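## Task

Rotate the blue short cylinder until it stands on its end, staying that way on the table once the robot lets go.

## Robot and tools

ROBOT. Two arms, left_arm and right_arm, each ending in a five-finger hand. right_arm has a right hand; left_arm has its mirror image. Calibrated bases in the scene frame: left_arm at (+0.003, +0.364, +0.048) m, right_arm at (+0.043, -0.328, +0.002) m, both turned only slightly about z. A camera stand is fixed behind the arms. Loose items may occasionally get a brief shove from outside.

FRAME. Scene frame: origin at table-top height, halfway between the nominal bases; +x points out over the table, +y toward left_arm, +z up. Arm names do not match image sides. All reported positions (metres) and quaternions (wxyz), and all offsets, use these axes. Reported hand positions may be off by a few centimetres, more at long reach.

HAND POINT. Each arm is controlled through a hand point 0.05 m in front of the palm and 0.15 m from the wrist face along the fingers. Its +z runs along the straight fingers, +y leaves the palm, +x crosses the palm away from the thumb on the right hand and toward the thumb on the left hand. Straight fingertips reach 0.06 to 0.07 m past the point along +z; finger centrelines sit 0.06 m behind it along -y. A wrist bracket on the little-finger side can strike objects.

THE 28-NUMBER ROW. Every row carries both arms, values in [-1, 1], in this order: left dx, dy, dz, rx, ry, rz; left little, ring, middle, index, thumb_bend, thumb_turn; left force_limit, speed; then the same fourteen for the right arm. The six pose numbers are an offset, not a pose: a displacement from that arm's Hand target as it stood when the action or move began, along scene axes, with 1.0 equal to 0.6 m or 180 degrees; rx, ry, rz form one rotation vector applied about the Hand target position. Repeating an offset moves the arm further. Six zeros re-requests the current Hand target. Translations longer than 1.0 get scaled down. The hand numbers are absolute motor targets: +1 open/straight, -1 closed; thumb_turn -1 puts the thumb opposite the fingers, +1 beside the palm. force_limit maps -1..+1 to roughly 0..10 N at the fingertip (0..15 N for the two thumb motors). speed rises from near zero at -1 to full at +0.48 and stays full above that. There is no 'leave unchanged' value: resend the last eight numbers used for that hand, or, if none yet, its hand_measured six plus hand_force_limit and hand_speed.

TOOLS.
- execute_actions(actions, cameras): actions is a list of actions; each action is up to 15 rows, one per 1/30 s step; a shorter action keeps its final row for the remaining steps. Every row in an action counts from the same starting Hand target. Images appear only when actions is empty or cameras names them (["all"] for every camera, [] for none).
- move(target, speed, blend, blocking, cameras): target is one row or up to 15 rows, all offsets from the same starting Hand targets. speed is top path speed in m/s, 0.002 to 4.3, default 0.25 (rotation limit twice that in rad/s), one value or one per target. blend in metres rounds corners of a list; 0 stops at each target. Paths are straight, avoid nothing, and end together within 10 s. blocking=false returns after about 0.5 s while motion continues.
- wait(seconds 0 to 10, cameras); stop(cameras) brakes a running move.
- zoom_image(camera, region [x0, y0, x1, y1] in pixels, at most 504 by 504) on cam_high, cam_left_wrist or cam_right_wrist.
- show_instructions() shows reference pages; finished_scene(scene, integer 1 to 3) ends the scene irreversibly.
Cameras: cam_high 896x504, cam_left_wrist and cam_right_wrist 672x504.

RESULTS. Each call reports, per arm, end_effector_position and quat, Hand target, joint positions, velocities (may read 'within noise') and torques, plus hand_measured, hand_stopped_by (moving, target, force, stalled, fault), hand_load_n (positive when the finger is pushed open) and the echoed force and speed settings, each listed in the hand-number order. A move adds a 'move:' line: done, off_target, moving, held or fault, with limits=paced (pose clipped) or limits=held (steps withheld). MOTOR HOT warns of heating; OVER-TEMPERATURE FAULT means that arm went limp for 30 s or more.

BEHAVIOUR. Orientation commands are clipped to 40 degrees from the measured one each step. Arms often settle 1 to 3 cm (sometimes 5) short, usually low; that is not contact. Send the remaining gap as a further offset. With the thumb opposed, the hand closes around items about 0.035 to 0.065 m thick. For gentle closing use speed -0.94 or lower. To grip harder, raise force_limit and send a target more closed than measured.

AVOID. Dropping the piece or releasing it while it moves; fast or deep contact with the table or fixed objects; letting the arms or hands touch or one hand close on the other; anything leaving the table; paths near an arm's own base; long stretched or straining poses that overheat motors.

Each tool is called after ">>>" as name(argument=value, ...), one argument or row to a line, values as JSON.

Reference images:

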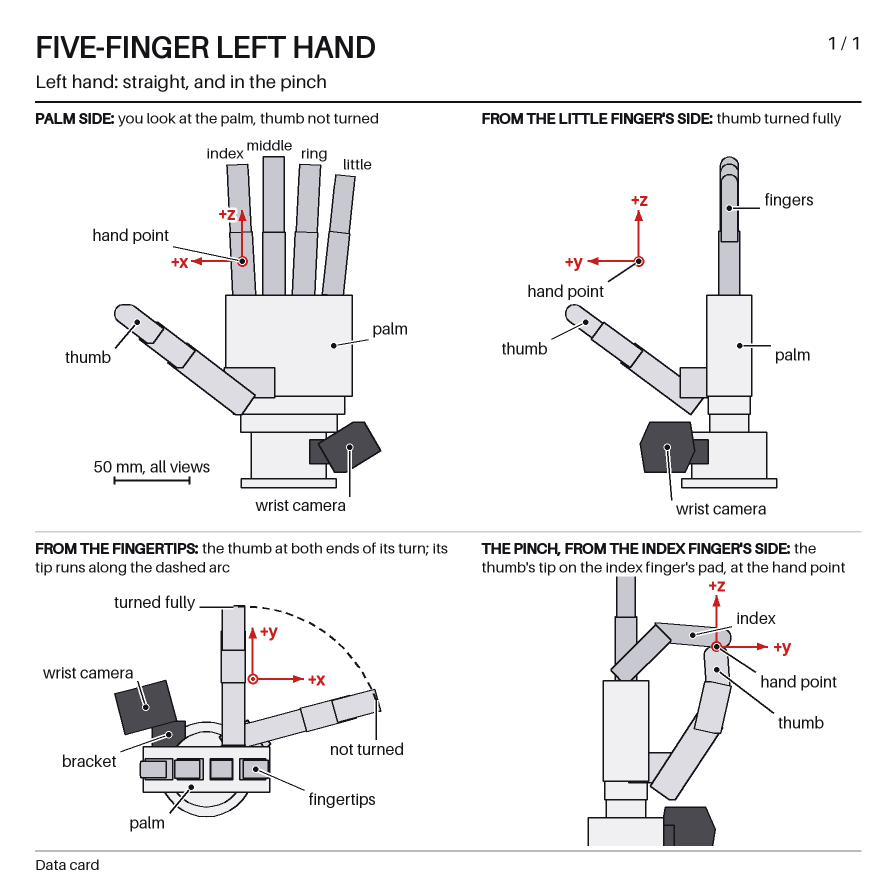

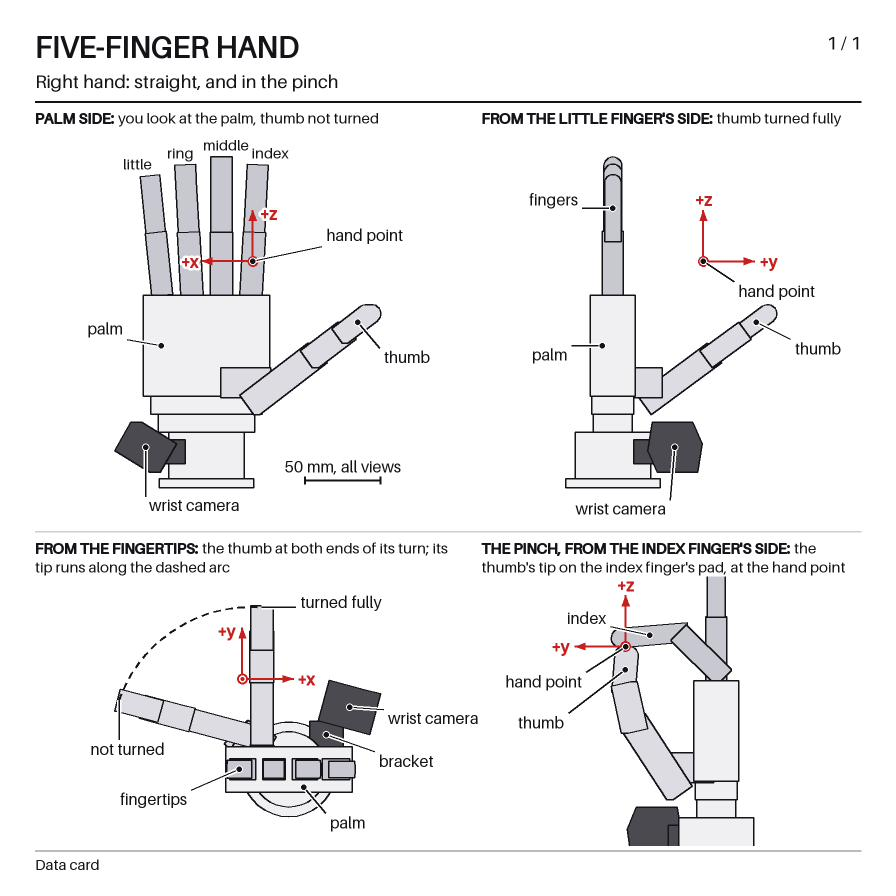

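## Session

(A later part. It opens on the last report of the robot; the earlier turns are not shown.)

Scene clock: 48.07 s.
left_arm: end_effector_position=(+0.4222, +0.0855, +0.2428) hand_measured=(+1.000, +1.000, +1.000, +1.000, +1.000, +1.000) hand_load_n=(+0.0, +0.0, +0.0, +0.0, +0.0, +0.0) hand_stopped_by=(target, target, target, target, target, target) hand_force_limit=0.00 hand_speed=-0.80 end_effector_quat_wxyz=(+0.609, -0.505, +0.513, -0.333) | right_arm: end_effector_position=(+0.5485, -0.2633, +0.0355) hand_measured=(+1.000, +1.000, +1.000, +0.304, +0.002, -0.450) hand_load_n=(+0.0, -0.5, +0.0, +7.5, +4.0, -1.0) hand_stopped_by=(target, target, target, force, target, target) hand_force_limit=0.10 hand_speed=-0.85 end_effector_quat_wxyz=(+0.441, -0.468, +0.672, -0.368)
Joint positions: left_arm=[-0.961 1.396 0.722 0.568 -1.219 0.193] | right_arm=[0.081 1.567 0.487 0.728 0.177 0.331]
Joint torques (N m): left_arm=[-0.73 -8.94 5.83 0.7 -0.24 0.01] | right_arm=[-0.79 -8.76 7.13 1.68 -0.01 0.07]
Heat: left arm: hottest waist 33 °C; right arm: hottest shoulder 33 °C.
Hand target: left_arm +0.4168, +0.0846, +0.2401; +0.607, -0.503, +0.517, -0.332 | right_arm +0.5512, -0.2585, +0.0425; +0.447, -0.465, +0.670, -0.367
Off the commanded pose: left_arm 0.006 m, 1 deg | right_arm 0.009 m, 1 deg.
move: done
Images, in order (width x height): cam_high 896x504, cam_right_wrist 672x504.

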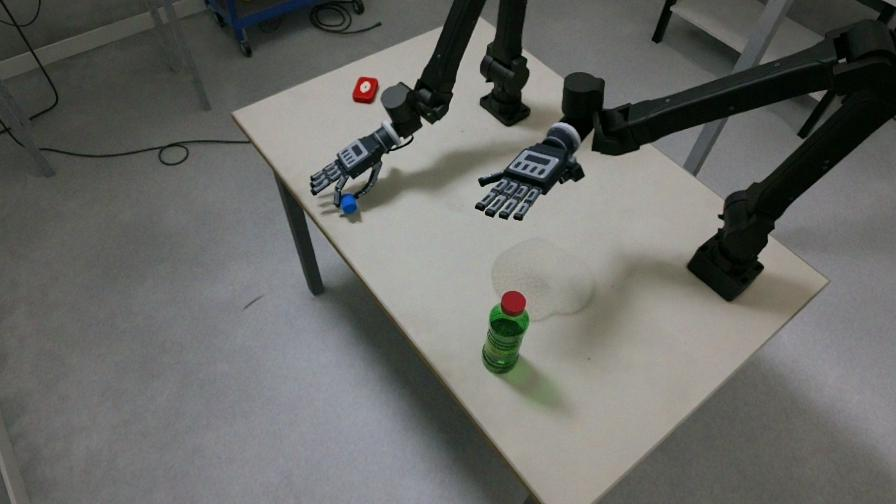

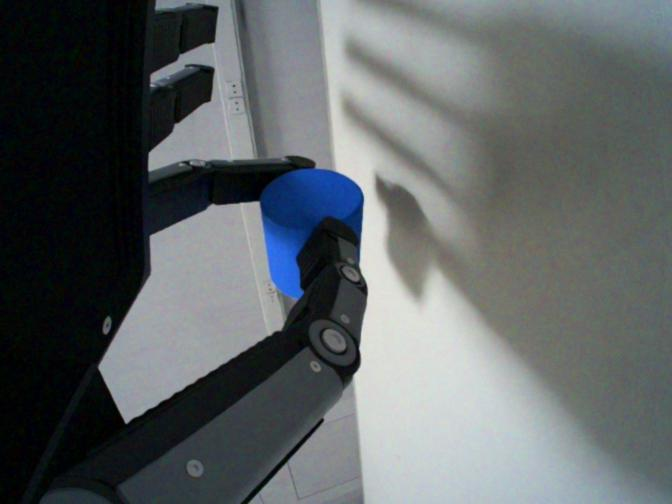

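>>> move(
  target=[
    [0,0,0,0,0,0,1,1,1,1,1,1,0,-0.8,-0.12,0.03,0.12,0,0,0,1,1,1,-0.35,0,-0.45,0.1,-0.85],
    [0,0,0,0,0,0,1,1,1,1,1,1,0,-0.8,-0.14,0.033,0.12,-0.4925,0.087,0,1,1,1,-0.35,0,-0.45,0.1,-0.85],
  ],
  speed=0.2,
  cameras=["all"],
)

>>> zoom_image(
  camera="cam_high",
  region=[330, 130, 450, 250],
)

Scene clock: 54.80 s.
left_arm: end_effector_position=(+0.4222, +0.0855, +0.2428) hand_measured=(+1.000, +1.000, +1.000, +1.000, +1.000, +1.000) hand_load_n=(+0.0, +0.0, +0.5, +0.0, +0.0, -0.5) hand_stopped_by=(target, target, target, target, target, target) hand_force_limit=0.00 hand_speed=-0.80 end_effector_quat_wxyz=(+0.609, -0.505, +0.513, -0.333) | right_arm: end_effector_position=(+0.4584, -0.2492, +0.1064) hand_measured=(+1.000, +1.000, +1.000, +0.304, +0.002, -0.450) hand_load_n=(+0.0, +0.0, +0.0, +7.5, +4.0, -1.0) hand_stopped_by=(target, target, target, force, target, target) hand_force_limit=0.10 hand_speed=-0.85 end_effector_quat_wxyz=(+0.101, +0.693, -0.271, +0.661)
Joint positions: left_arm=[-0.961 1.396 0.722 0.568 -1.219 0.193] | right_arm=[0.646 1.538 0.533 0.725 1.177 -1.091]
Joint torques (N m): left_arm=[-0.73 -8.88 5.85 0.72 -0.25 0.01] | right_arm=[-1.08 -7.18 8.88 2.66 0.11 -0.23]
Heat: left arm: hottest waist 33 °C; right arm: hottest shoulder 33 °C.
Hand target: left_arm +0.4168, +0.0846, +0.2401; +0.607, -0.503, +0.517, -0.332 | right_arm +0.4672, -0.2386, +0.1145; +0.090, +0.686, -0.273, +0.669
Off the commanded pose: left_arm 0.006 m, 1 deg | right_arm 0.016 m, 2 deg.
move: off_target (right_arm)

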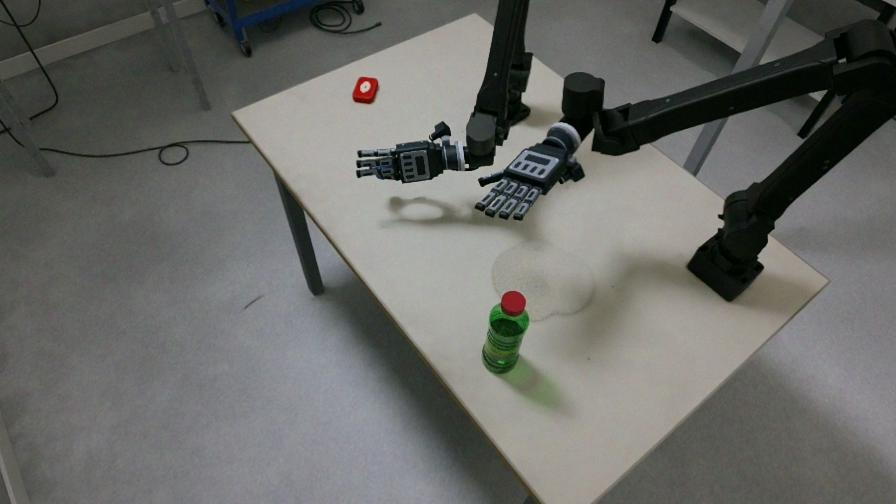

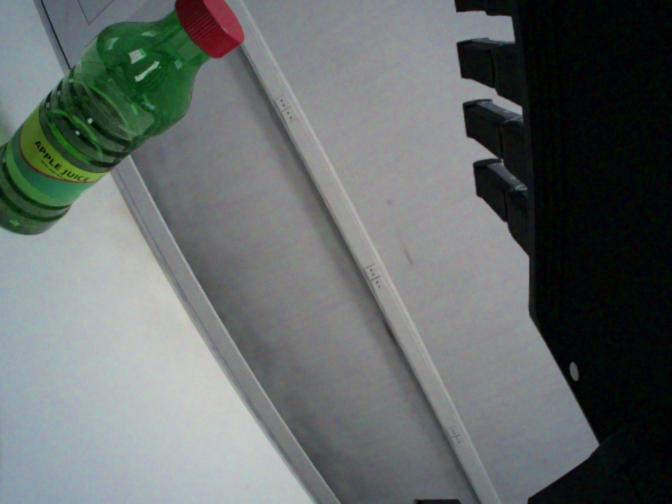

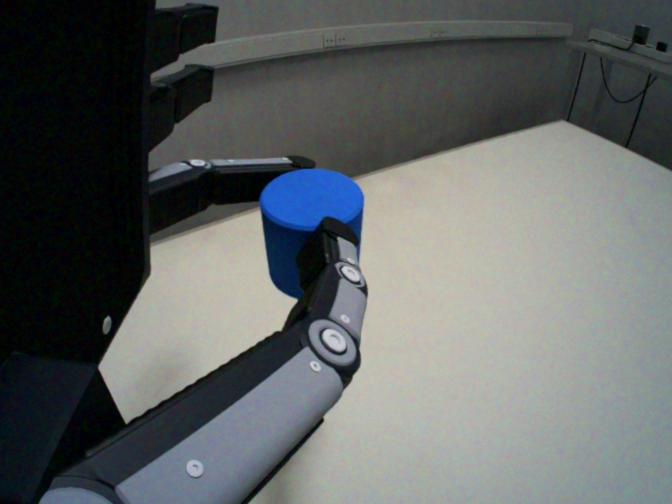

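Scaled by 4.200 from the camera's 896x504 image, which has a finer 1280x720 frame.

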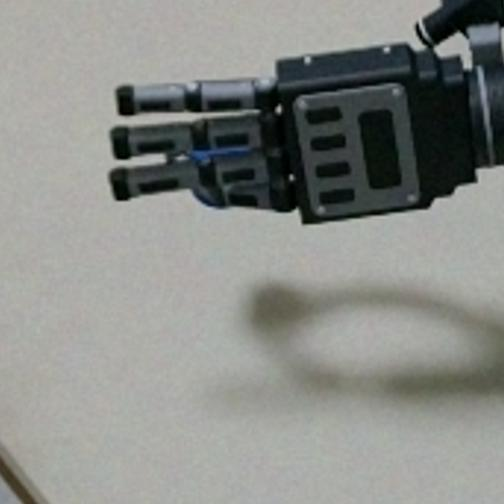

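>>> move(
  target=[0,0,0,0,0,0,1,1,1,1,1,1,0,-0.8,0,0,-0.095,0,0,0,1,1,1,-0.35,0,-0.45,0.1,-0.85],
  speed=0.1,
  cameras=["cam_high","cam_right_wrist"],
)

>>> zoom_image(
  camera="cam_high",
  region=[330, 130, 450, 250],
)

Scene clock: 56.93 s.
left_arm: end_effector_position=(+0.4222, +0.0855, +0.2428) hand_measured=(+1.000, +1.000, +1.000, +1.000, +1.000, +1.000) hand_load_n=(+0.0, +0.0, +0.0, +0.0, +0.0, +0.0) hand_stopped_by=(target, target, target, target, target, target) hand_force_limit=0.00 hand_speed=-0.80 end_effector_quat_wxyz=(+0.609, -0.505, +0.513, -0.333) | right_arm: end_effector_position=(+0.4648, -0.2442, +0.0555) hand_measured=(+1.000, +1.000, +1.000, +0.304, +0.002, -0.450) hand_load_n=(+0.0, +0.0, +0.0, +7.0, +4.0, -1.0) hand_stopped_by=(target, target, target, force, target, target) hand_force_limit=0.10 hand_speed=-0.85 end_effector_quat_wxyz=(+0.095, +0.688, -0.275, +0.665)
Joint positions: left_arm=[-0.961 1.396 0.722 0.568 -1.219 0.193] | right_arm=[0.646 1.738 0.533 0.946 1.177 -1.093]
Joint torques (N m): left_arm=[-0.73 -8.82 5.83 0.72 -0.24 0.02] | right_arm=[-1.73 -8.29 5.37 2.41 0.07 -0.22]
Heat: left arm: hottest waist 33 °C; right arm: hottest shoulder 33 °C.
Hand target: left_arm +0.4168, +0.0846, +0.2401; +0.607, -0.503, +0.517, -0.332 | right_arm +0.4672, -0.2386, +0.0575; +0.090, +0.686, -0.273, +0.669
Off the commanded pose: left_arm 0.006 m, 1 deg | right_arm 0.006 m, 1 deg.
move: done
Images, in order (width x height): cam_high 896x504, cam_right_wrist 672x504.

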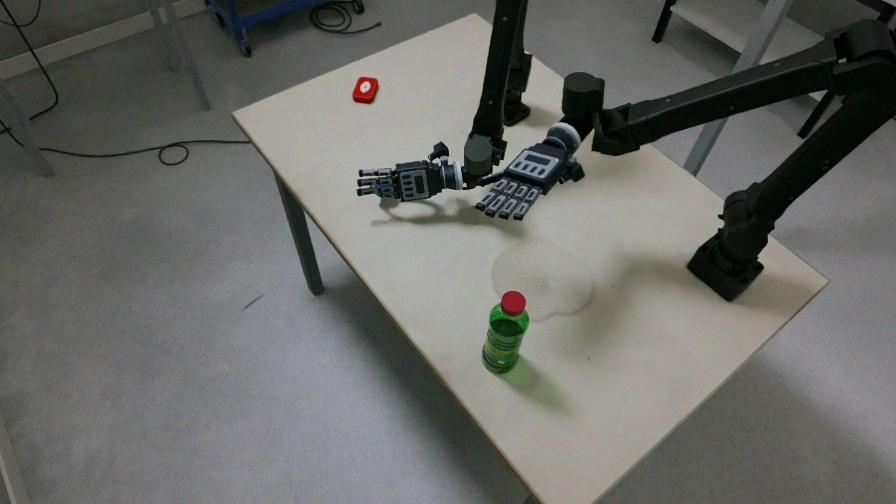

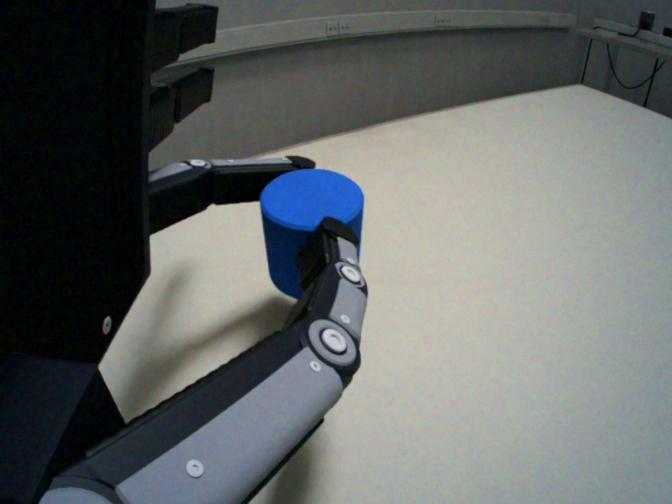

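Scaled by 4.200 from the camera's 896x504 image, which has a finer 1280x720 frame.

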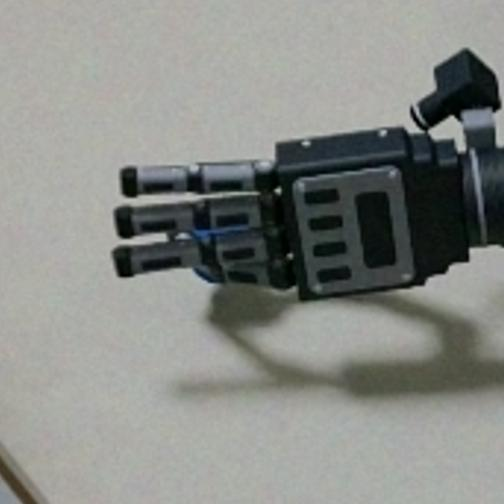

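>>> move(
  target=[0,0,0,0,0,0,1,1,1,1,1,1,0,-0.8,0,0,-0.032,0,0,0,1,1,1,-0.35,0,-0.45,0.1,-0.85],
  speed=0.05,
  cameras=["cam_right_wrist"],
)

>>> move(
  target=[0,0,0,0,0,0,1,1,1,1,1,1,0,-0.8,0,0,-0.018,0,0,0,1,1,1,-0.35,0,-0.45,0.1,-0.85],
  speed=0.04,
  cameras=["cam_right_wrist"],
)

Scene clock: 58.27 s.
left_arm: end_effector_position=(+0.4222, +0.0855, +0.2428) hand_measured=(+1.000, +1.000, +1.000, +1.000, +1.000, +1.000) hand_load_n=(-0.5, +0.0, +0.0, +0.0, +0.0, +0.0) hand_stopped_by=(target, target, target, target, target, target) hand_force_limit=0.00 hand_speed=-0.80 end_effector_quat_wxyz=(+0.609, -0.505, +0.513, -0.333) | right_arm: end_effector_position=(+0.4644, -0.2445, +0.0361) hand_measured=(+1.000, +1.000, +1.000, +0.304, +0.002, -0.450) hand_load_n=(+0.0, -0.5, +0.0, +7.0, +4.0, -0.5) hand_stopped_by=(target, target, target, force, target, target) hand_force_limit=0.10 hand_speed=-0.85 end_effector_quat_wxyz=(+0.096, +0.689, -0.274, +0.664)
Joint positions: left_arm=[-0.961 1.396 0.722 0.568 -1.219 0.193] | right_arm=[0.646 1.81 0.533 1.017 1.177 -1.094]
Joint torques (N m): left_arm=[-0.73 -8.94 5.82 0.7 -0.25 0.01] | right_arm=[-0.85 -8.7 4.85 2.86 0.1 -0.24]
Heat: left arm: hottest waist 33 °C; right arm: hottest shoulder 33 °C.
Hand target: left_arm +0.4168, +0.0846, +0.2401; +0.607, -0.503, +0.517, -0.332 | right_arm +0.4672, -0.2386, +0.0383; +0.090, +0.686, -0.273, +0.669
Off the commanded pose: left_arm 0.006 m, 1 deg | right_arm 0.007 m, 1 deg.
move: done
Images, in order (width x height): cam_right_wrist 672x504.

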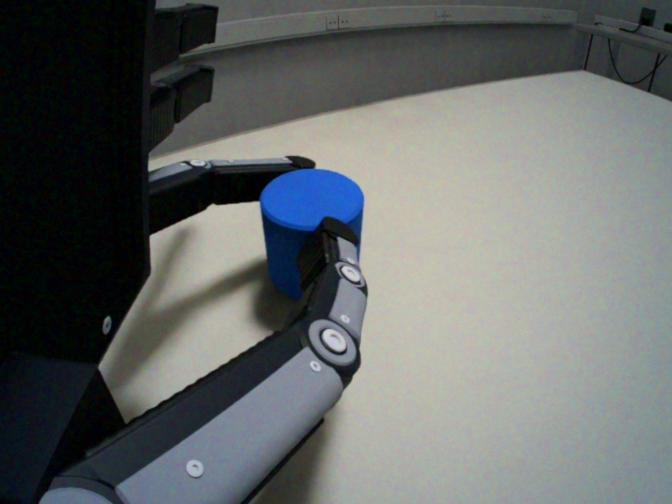

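Scene clock: 59.23 s.
left_arm: end_effector_position=(+0.4222, +0.0855, +0.2428) hand_measured=(+1.000, +1.000, +1.000, +1.000, +1.000, +1.000) hand_load_n=(+0.0, +0.0, +0.0, +0.0, +0.0, +0.0) hand_stopped_by=(target, target, target, target, target, target) hand_force_limit=0.00 hand_speed=-0.80 end_effector_quat_wxyz=(+0.609, -0.505, +0.513, -0.333) | right_arm: end_effector_position=(+0.4647, -0.2444, +0.0304) hand_measured=(+1.000, +1.000, +1.000, +0.304, +0.000, -0.450) hand_load_n=(+0.0, -0.5, +0.0, +6.0, +1.5, -2.0) hand_stopped_by=(target, target, target, force, target, target) hand_force_limit=0.10 hand_speed=-0.85 end_effector_quat_wxyz=(+0.094, +0.686, -0.276, +0.667)
Joint positions: left_arm=[-0.961 1.396 0.722 0.568 -1.219 0.193] | right_arm=[0.647 1.84 0.533 1.063 1.179 -1.103]
Joint torques (N m): left_arm=[-0.73 -8.82 5.83 0.7 -0.25 0.02] | right_arm=[-1.2 -7 5.05 2.17 -0.01 -0.09]
Heat: left arm: hottest waist 33 °C; right arm: hottest shoulder 33 °C.
Hand target: left_arm +0.4168, +0.0846, +0.2401; +0.607, -0.503, +0.517, -0.332 | right_arm +0.4672, -0.2387, +0.0274; +0.090, +0.686, -0.273, +0.669
Off the commanded pose: left_arm 0.006 m, 1 deg | right_arm 0.007 m, 1 deg.
move: done
Images, in order (width x height): cam_right_wrist 672x504.

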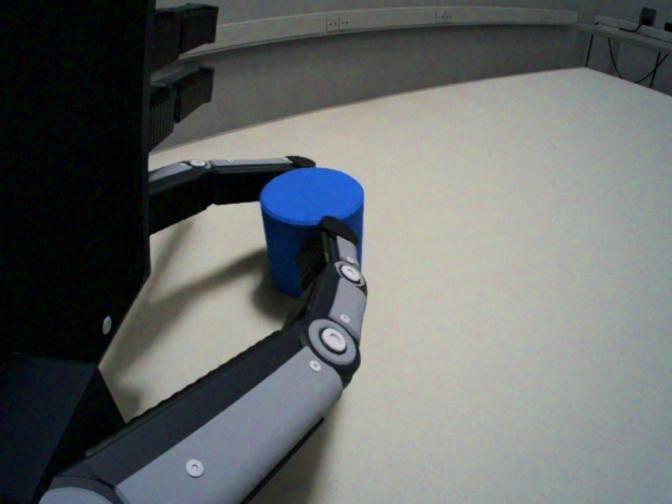

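>>> execute_actions(
  actions=[
    [[0,0,0,0,0,0,1,1,1,1,1,1,0,-0.8,0,0,0,0,0,0,1,1,1,0.45,0,-0.45,0.1,-0.92]],
  ],
  cameras=[],
)

>>> wait(
  seconds=1.5,
  cameras=["cam_right_wrist","cam_high"],
)

Scene clock: 60.53 s.
left_arm: end_effector_position=(+0.4222, +0.0855, +0.2428) hand_measured=(+1.000, +1.000, +1.000, +1.000, +1.000, +1.000) hand_load_n=(+0.0, +0.0, -0.5, -0.5, +0.0, +0.0) hand_stopped_by=(target, target, target, target, target, target) hand_force_limit=0.00 hand_speed=-0.80 end_effector_quat_wxyz=(+0.609, -0.505, +0.513, -0.333) | right_arm: end_effector_position=(+0.4637, -0.2453, +0.0258) hand_measured=(+1.000, +1.000, +1.000, +0.450, +0.000, -0.450) hand_load_n=(+0.0, +0.0, +0.0, +0.0, +0.0, +0.0) hand_stopped_by=(target, target, target, target, target, target) hand_force_limit=0.10 hand_speed=-0.92 end_effector_quat_wxyz=(+0.098, +0.689, -0.273, +0.665)
Joint positions: left_arm=[-0.961 1.396 0.722 0.568 -1.219 0.193] | right_arm=[0.647 1.853 0.533 1.063 1.179 -1.103]
Joint torques (N m): left_arm=[-0.85 -8.88 5.85 0.72 -0.25 0.01] | right_arm=[-1.03 -8.88 4.75 2.26 0.01 -0.09]
Heat: left arm: hottest waist 33 °C; right arm: hottest shoulder 33 °C.
Hand target: left_arm +0.4168, +0.0846, +0.2401; +0.607, -0.503, +0.517, -0.332 | right_arm +0.4672, -0.2387, +0.0274; +0.090, +0.686, -0.273, +0.669
Off the commanded pose: left_arm 0.006 m, 1 deg | right_arm 0.008 m, 1 deg.
Step readings (end_effector_position of left_arm | right_arm):
0: (+0.4222, +0.0855, +0.2428) | (+0.4647, -0.2444, +0.0303)
1: (+0.4222, +0.0855, +0.2428) | (+0.4647, -0.2444, +0.0303)
2: (+0.4222, +0.0855, +0.2428) | (+0.4647, -0.2444, +0.0303)
4: (+0.4222, +0.0855, +0.2428) | (+0.4647, -0.2445, +0.0302)
8: (+0.4222, +0.0855, +0.2428) | (+0.4640, -0.2450, +0.0270)
15: (+0.4222, +0.0855, +0.2428) | (+0.4637, -0.2453, +0.0258)
No camera images: "cameras" was empty.

Scene clock: 62.03 s.
left_arm: end_effector_position=(+0.4222, +0.0855, +0.2428) hand_measured=(+1.000, +1.000, +1.000, +1.000, +1.000, +1.000) hand_load_n=(+0.0, +0.0, +0.0, +0.0, +0.0, -0.5) hand_stopped_by=(target, target, target, target, target, target) hand_force_limit=0.00 hand_speed=-0.80 end_effector_quat_wxyz=(+0.609, -0.505, +0.513, -0.333) | right_arm: end_effector_position=(+0.4637, -0.2453, +0.0258) hand_measured=(+1.000, +1.000, +1.000, +0.450, +0.000, -0.450) hand_load_n=(+0.0, +0.0, +0.0, +0.0, +0.0, +0.0) hand_stopped_by=(target, target, target, target, target, target) hand_force_limit=0.10 hand_speed=-0.92 end_effector_quat_wxyz=(+0.098, +0.689, -0.273, +0.665)
Joint positions: left_arm=[-0.961 1.396 0.722 0.568 -1.219 0.193] | right_arm=[0.647 1.853 0.533 1.063 1.179 -1.103]
Joint torques (N m): left_arm=[-0.85 -9 5.87 0.73 -0.25 0.02] | right_arm=[-0.91 -8.76 4.78 2.36 0.04 -0.11]
Heat: left arm: hottest waist 33 °C; right arm: hottest shoulder 33 °C.
Hand target: left_arm +0.4168, +0.0846, +0.2401; +0.607, -0.503, +0.517, -0.332 | right_arm +0.4672, -0.2387, +0.0274; +0.090, +0.686, -0.273, +0.669
Off the commanded pose: left_arm 0.006 m, 1 deg | right_arm 0.008 m, 1 deg.
wait: 1.50 s; at rest by 0.17 s
Images, in order (width x height): cam_high 896x504, cam_right_wrist 672x504.

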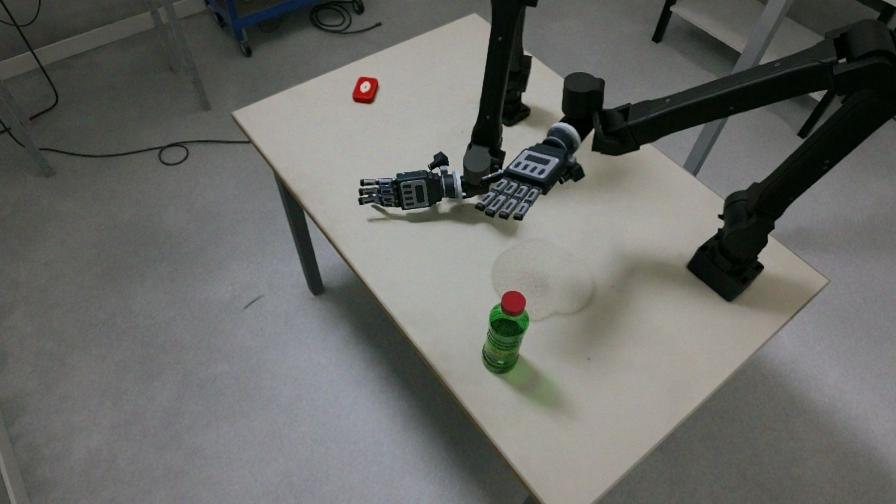

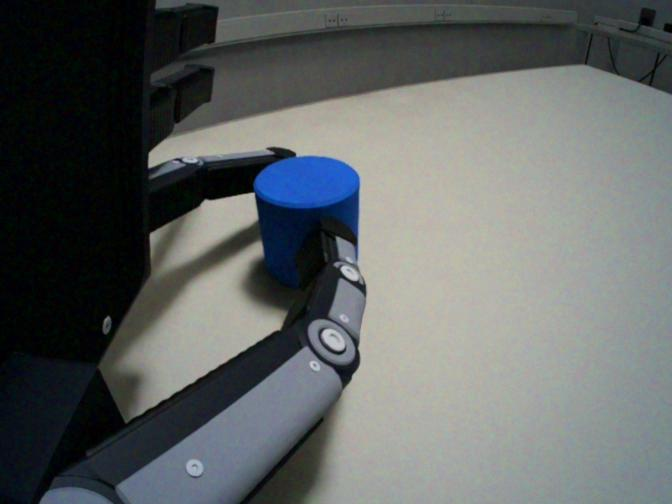

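>>> execute_actions(
  actions=[
    [[0,0,0,0,0,0,1,1,1,1,1,1,0,-0.8,0,0,0,0,0,0,1,1,1,1,0,-0.45,0.1,-0.8]],
    [[0,0,0,0,0,0,1,1,1,1,1,1,0,-0.8,0,0,0,0,0,0,1,1,1,1,0.5,-0.45,0.1,-0.8]],
  ],
  cameras=[],
)

>>> wait(
  seconds=0.5,
  cameras=["cam_right_wrist","cam_high"],
)

Scene clock: 64.67 s.
left_arm: end_effector_position=(+0.4222, +0.0855, +0.2428) hand_measured=(+1.000, +1.000, +1.000, +1.000, +1.000, +1.000) hand_load_n=(+0.0, +0.0, +0.0, +0.0, +0.0, -0.5) hand_stopped_by=(target, target, target, target, target, target) hand_force_limit=0.00 hand_speed=-0.80 end_effector_quat_wxyz=(+0.609, -0.505, +0.513, -0.333) | right_arm: end_effector_position=(+0.4637, -0.2453, +0.0258) hand_measured=(+1.000, +1.000, +1.000, +1.000, +0.500, -0.450) hand_load_n=(+0.0, +0.0, +0.0, +0.0, +0.0, +0.0) hand_stopped_by=(target, target, target, target, target, target) hand_force_limit=0.10 hand_speed=-0.80 end_effector_quat_wxyz=(+0.098, +0.689, -0.273, +0.665)
Joint positions: left_arm=[-0.961 1.396 0.722 0.568 -1.219 0.193] | right_arm=[0.647 1.853 0.533 1.063 1.179 -1.103]
Joint torques (N m): left_arm=[-0.79 -8.82 5.79 0.72 -0.24 0.01] | right_arm=[-0.85 -8.82 4.64 2.26 0.07 -0.12]
Heat: left arm: hottest waist 33 °C; right arm: hottest shoulder 33 °C.
Hand target: left_arm +0.4168, +0.0846, +0.2401; +0.607, -0.503, +0.517, -0.332 | right_arm +0.4672, -0.2387, +0.0274; +0.090, +0.686, -0.273, +0.669
Off the commanded pose: left_arm 0.006 m, 1 deg | right_arm 0.008 m, 1 deg.
Step readings (end_effector_position of left_arm | right_arm):
0: (+0.4222, +0.0855, +0.2428) | (+0.4637, -0.2453, +0.0258)
1: (+0.4222, +0.0855, +0.2428) | (+0.4637, -0.2453, +0.0258)
2: (+0.4222, +0.0855, +0.2428) | (+0.4637, -0.2453, +0.0258)
4: (+0.4222, +0.0855, +0.2428) | (+0.4637, -0.2453, +0.0258)
8: (+0.4222, +0.0855, +0.2428) | (+0.4637, -0.2453, +0.0258)
15: (+0.4222, +0.0855, +0.2428) | (+0.4637, -0.2453, +0.0258)
16: (+0.4222, +0.0855, +0.2428) | (+0.4637, -0.2453, +0.0258)
17: (+0.4222, +0.0855, +0.2428) | (+0.4637, -0.2453, +0.0258)
19: (+0.4222, +0.0855, +0.2428) | (+0.4637, -0.2453, +0.0258)
23: (+0.4222, +0.0855, +0.2428) | (+0.4637, -0.2453, +0.0258)
30: (+0.4222, +0.0855, +0.2428) | (+0.4637, -0.2453, +0.0258)
No camera images: "cameras" was empty.

Scene clock: 65.17 s.
left_arm: end_effector_position=(+0.4222, +0.0855, +0.2428) hand_measured=(+1.000, +1.000, +1.000, +1.000, +1.000, +1.000) hand_load_n=(+0.0, +0.0, +0.0, +0.0, +0.0, -0.5) hand_stopped_by=(target, target, target, target, target, target) hand_force_limit=0.00 hand_speed=-0.80 end_effector_quat_wxyz=(+0.609, -0.505, +0.513, -0.333) | right_arm: end_effector_position=(+0.4637, -0.2453, +0.0258) hand_measured=(+1.000, +1.000, +1.000, +1.000, +0.500, -0.450) hand_load_n=(+0.0, +0.0, +0.0, +0.0, +0.0, +0.0) hand_stopped_by=(target, target, target, target, target, target) hand_force_limit=0.10 hand_speed=-0.80 end_effector_quat_wxyz=(+0.098, +0.689, -0.273, +0.665)
Joint positions: left_arm=[-0.961 1.396 0.722 0.568 -1.219 0.193] | right_arm=[0.647 1.853 0.533 1.063 1.179 -1.103]
Joint torques (N m): left_arm=[-0.79 -8.88 5.83 0.69 -0.25 0.02] | right_arm=[-1.26 -8.7 4.72 2.33 0.03 -0.08]
Heat: left arm: hottest waist 33 °C; right arm: hottest shoulder 33 °C.
Hand target: left_arm +0.4168, +0.0846, +0.2401; +0.607, -0.503, +0.517, -0.332 | right_arm +0.4672, -0.2387, +0.0274; +0.090, +0.686, -0.273, +0.669
Off the commanded pose: left_arm 0.006 m, 1 deg | right_arm 0.008 m, 1 deg.
wait: 0.50 s; at rest by 0.17 s
Images, in order (width x height): cam_high 896x504, cam_right_wrist 672x504.

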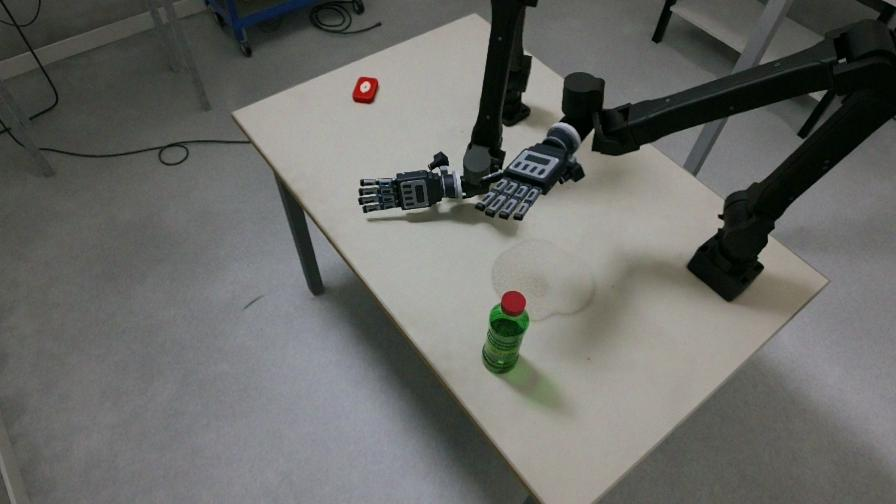

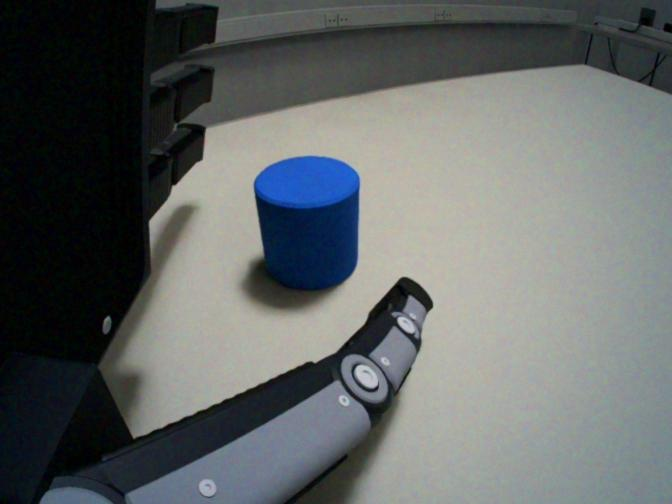

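>>> move(
  target=[
    [0,0,0,0,0,0,1,1,1,1,1,1,0,-0.8,-0.13,0.075,0.02,0,0,0,1,1,1,1,0.5,-0.45,0.1,-0.8],
    [0,0,0,0,0,0,1,1,1,1,1,1,0,-0.8,-0.15,0.085,0.09,0,0,0,1,1,1,1,0.5,-0.45,0.1,-0.8],
  ],
  speed=0.12,
  cameras=["cam_right_wrist","cam_high"],
)

>>> zoom_image(
  camera="cam_high",
  region=[330, 150, 430, 250],
)

Scene clock: 69.10 s.
left_arm: end_effector_position=(+0.4222, +0.0855, +0.2428) hand_measured=(+1.000, +1.000, +1.000, +1.000, +1.000, +1.000) hand_load_n=(+0.0, +0.0, +0.0, +0.0, +0.0, -0.5) hand_stopped_by=(target, target, target, target, target, target) hand_force_limit=0.00 hand_speed=-0.80 end_effector_quat_wxyz=(+0.609, -0.505, +0.513, -0.333) | right_arm: end_effector_position=(+0.3684, -0.2034, +0.0712) hand_measured=(+1.000, +1.000, +1.000, +1.000, +0.500, -0.450) hand_load_n=(+0.0, +0.0, +0.0, +0.0, +0.0, +0.0) hand_stopped_by=(target, target, target, target, target, target) hand_force_limit=0.10 hand_speed=-0.80 end_effector_quat_wxyz=(+0.109, +0.691, -0.258, +0.666)
Joint positions: left_arm=[-0.961 1.396 0.722 0.568 -1.219 0.193] | right_arm=[0.938 1.544 0.496 0.283 1.441 -0.615]
Joint torques (N m): left_arm=[-0.73 -8.94 5.83 0.69 -0.25 0.01] | right_arm=[-1.2 -7.65 9.33 0.92 0.39 0.08]
Heat: left arm: hottest waist 33 °C; right arm: hottest shoulder 33 °C.
Hand target: left_arm +0.4168, +0.0846, +0.2401; +0.607, -0.503, +0.517, -0.332 | right_arm +0.3772, -0.1877, +0.0814; +0.090, +0.686, -0.273, +0.669
Off the commanded pose: left_arm 0.006 m, 1 deg | right_arm 0.021 m, 3 deg.
move: off_target (right_arm)
Images, in order (width x height): cam_high 896x504, cam_right_wrist 672x504.

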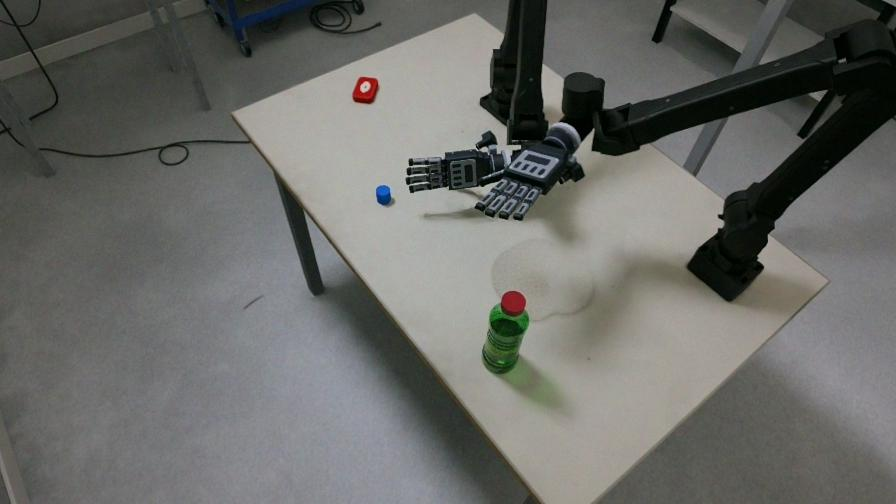

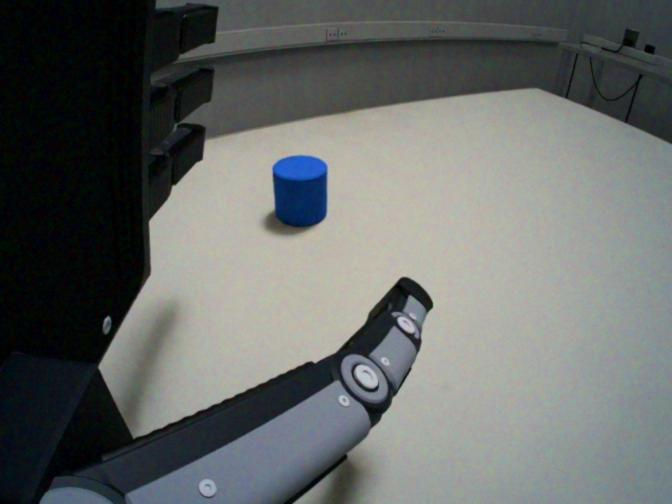

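Scaled by 5.040 from the camera's 896x504 image, which has a finer 1280x720 frame.

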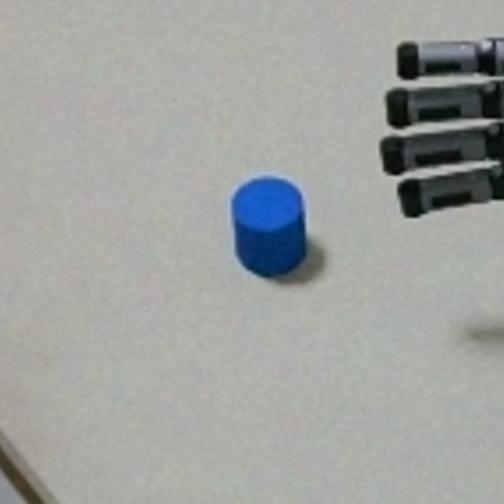

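Cylinder stands on its end.

>>> finished_scene(
  scene=3,
)

The scene is finished: the task was done.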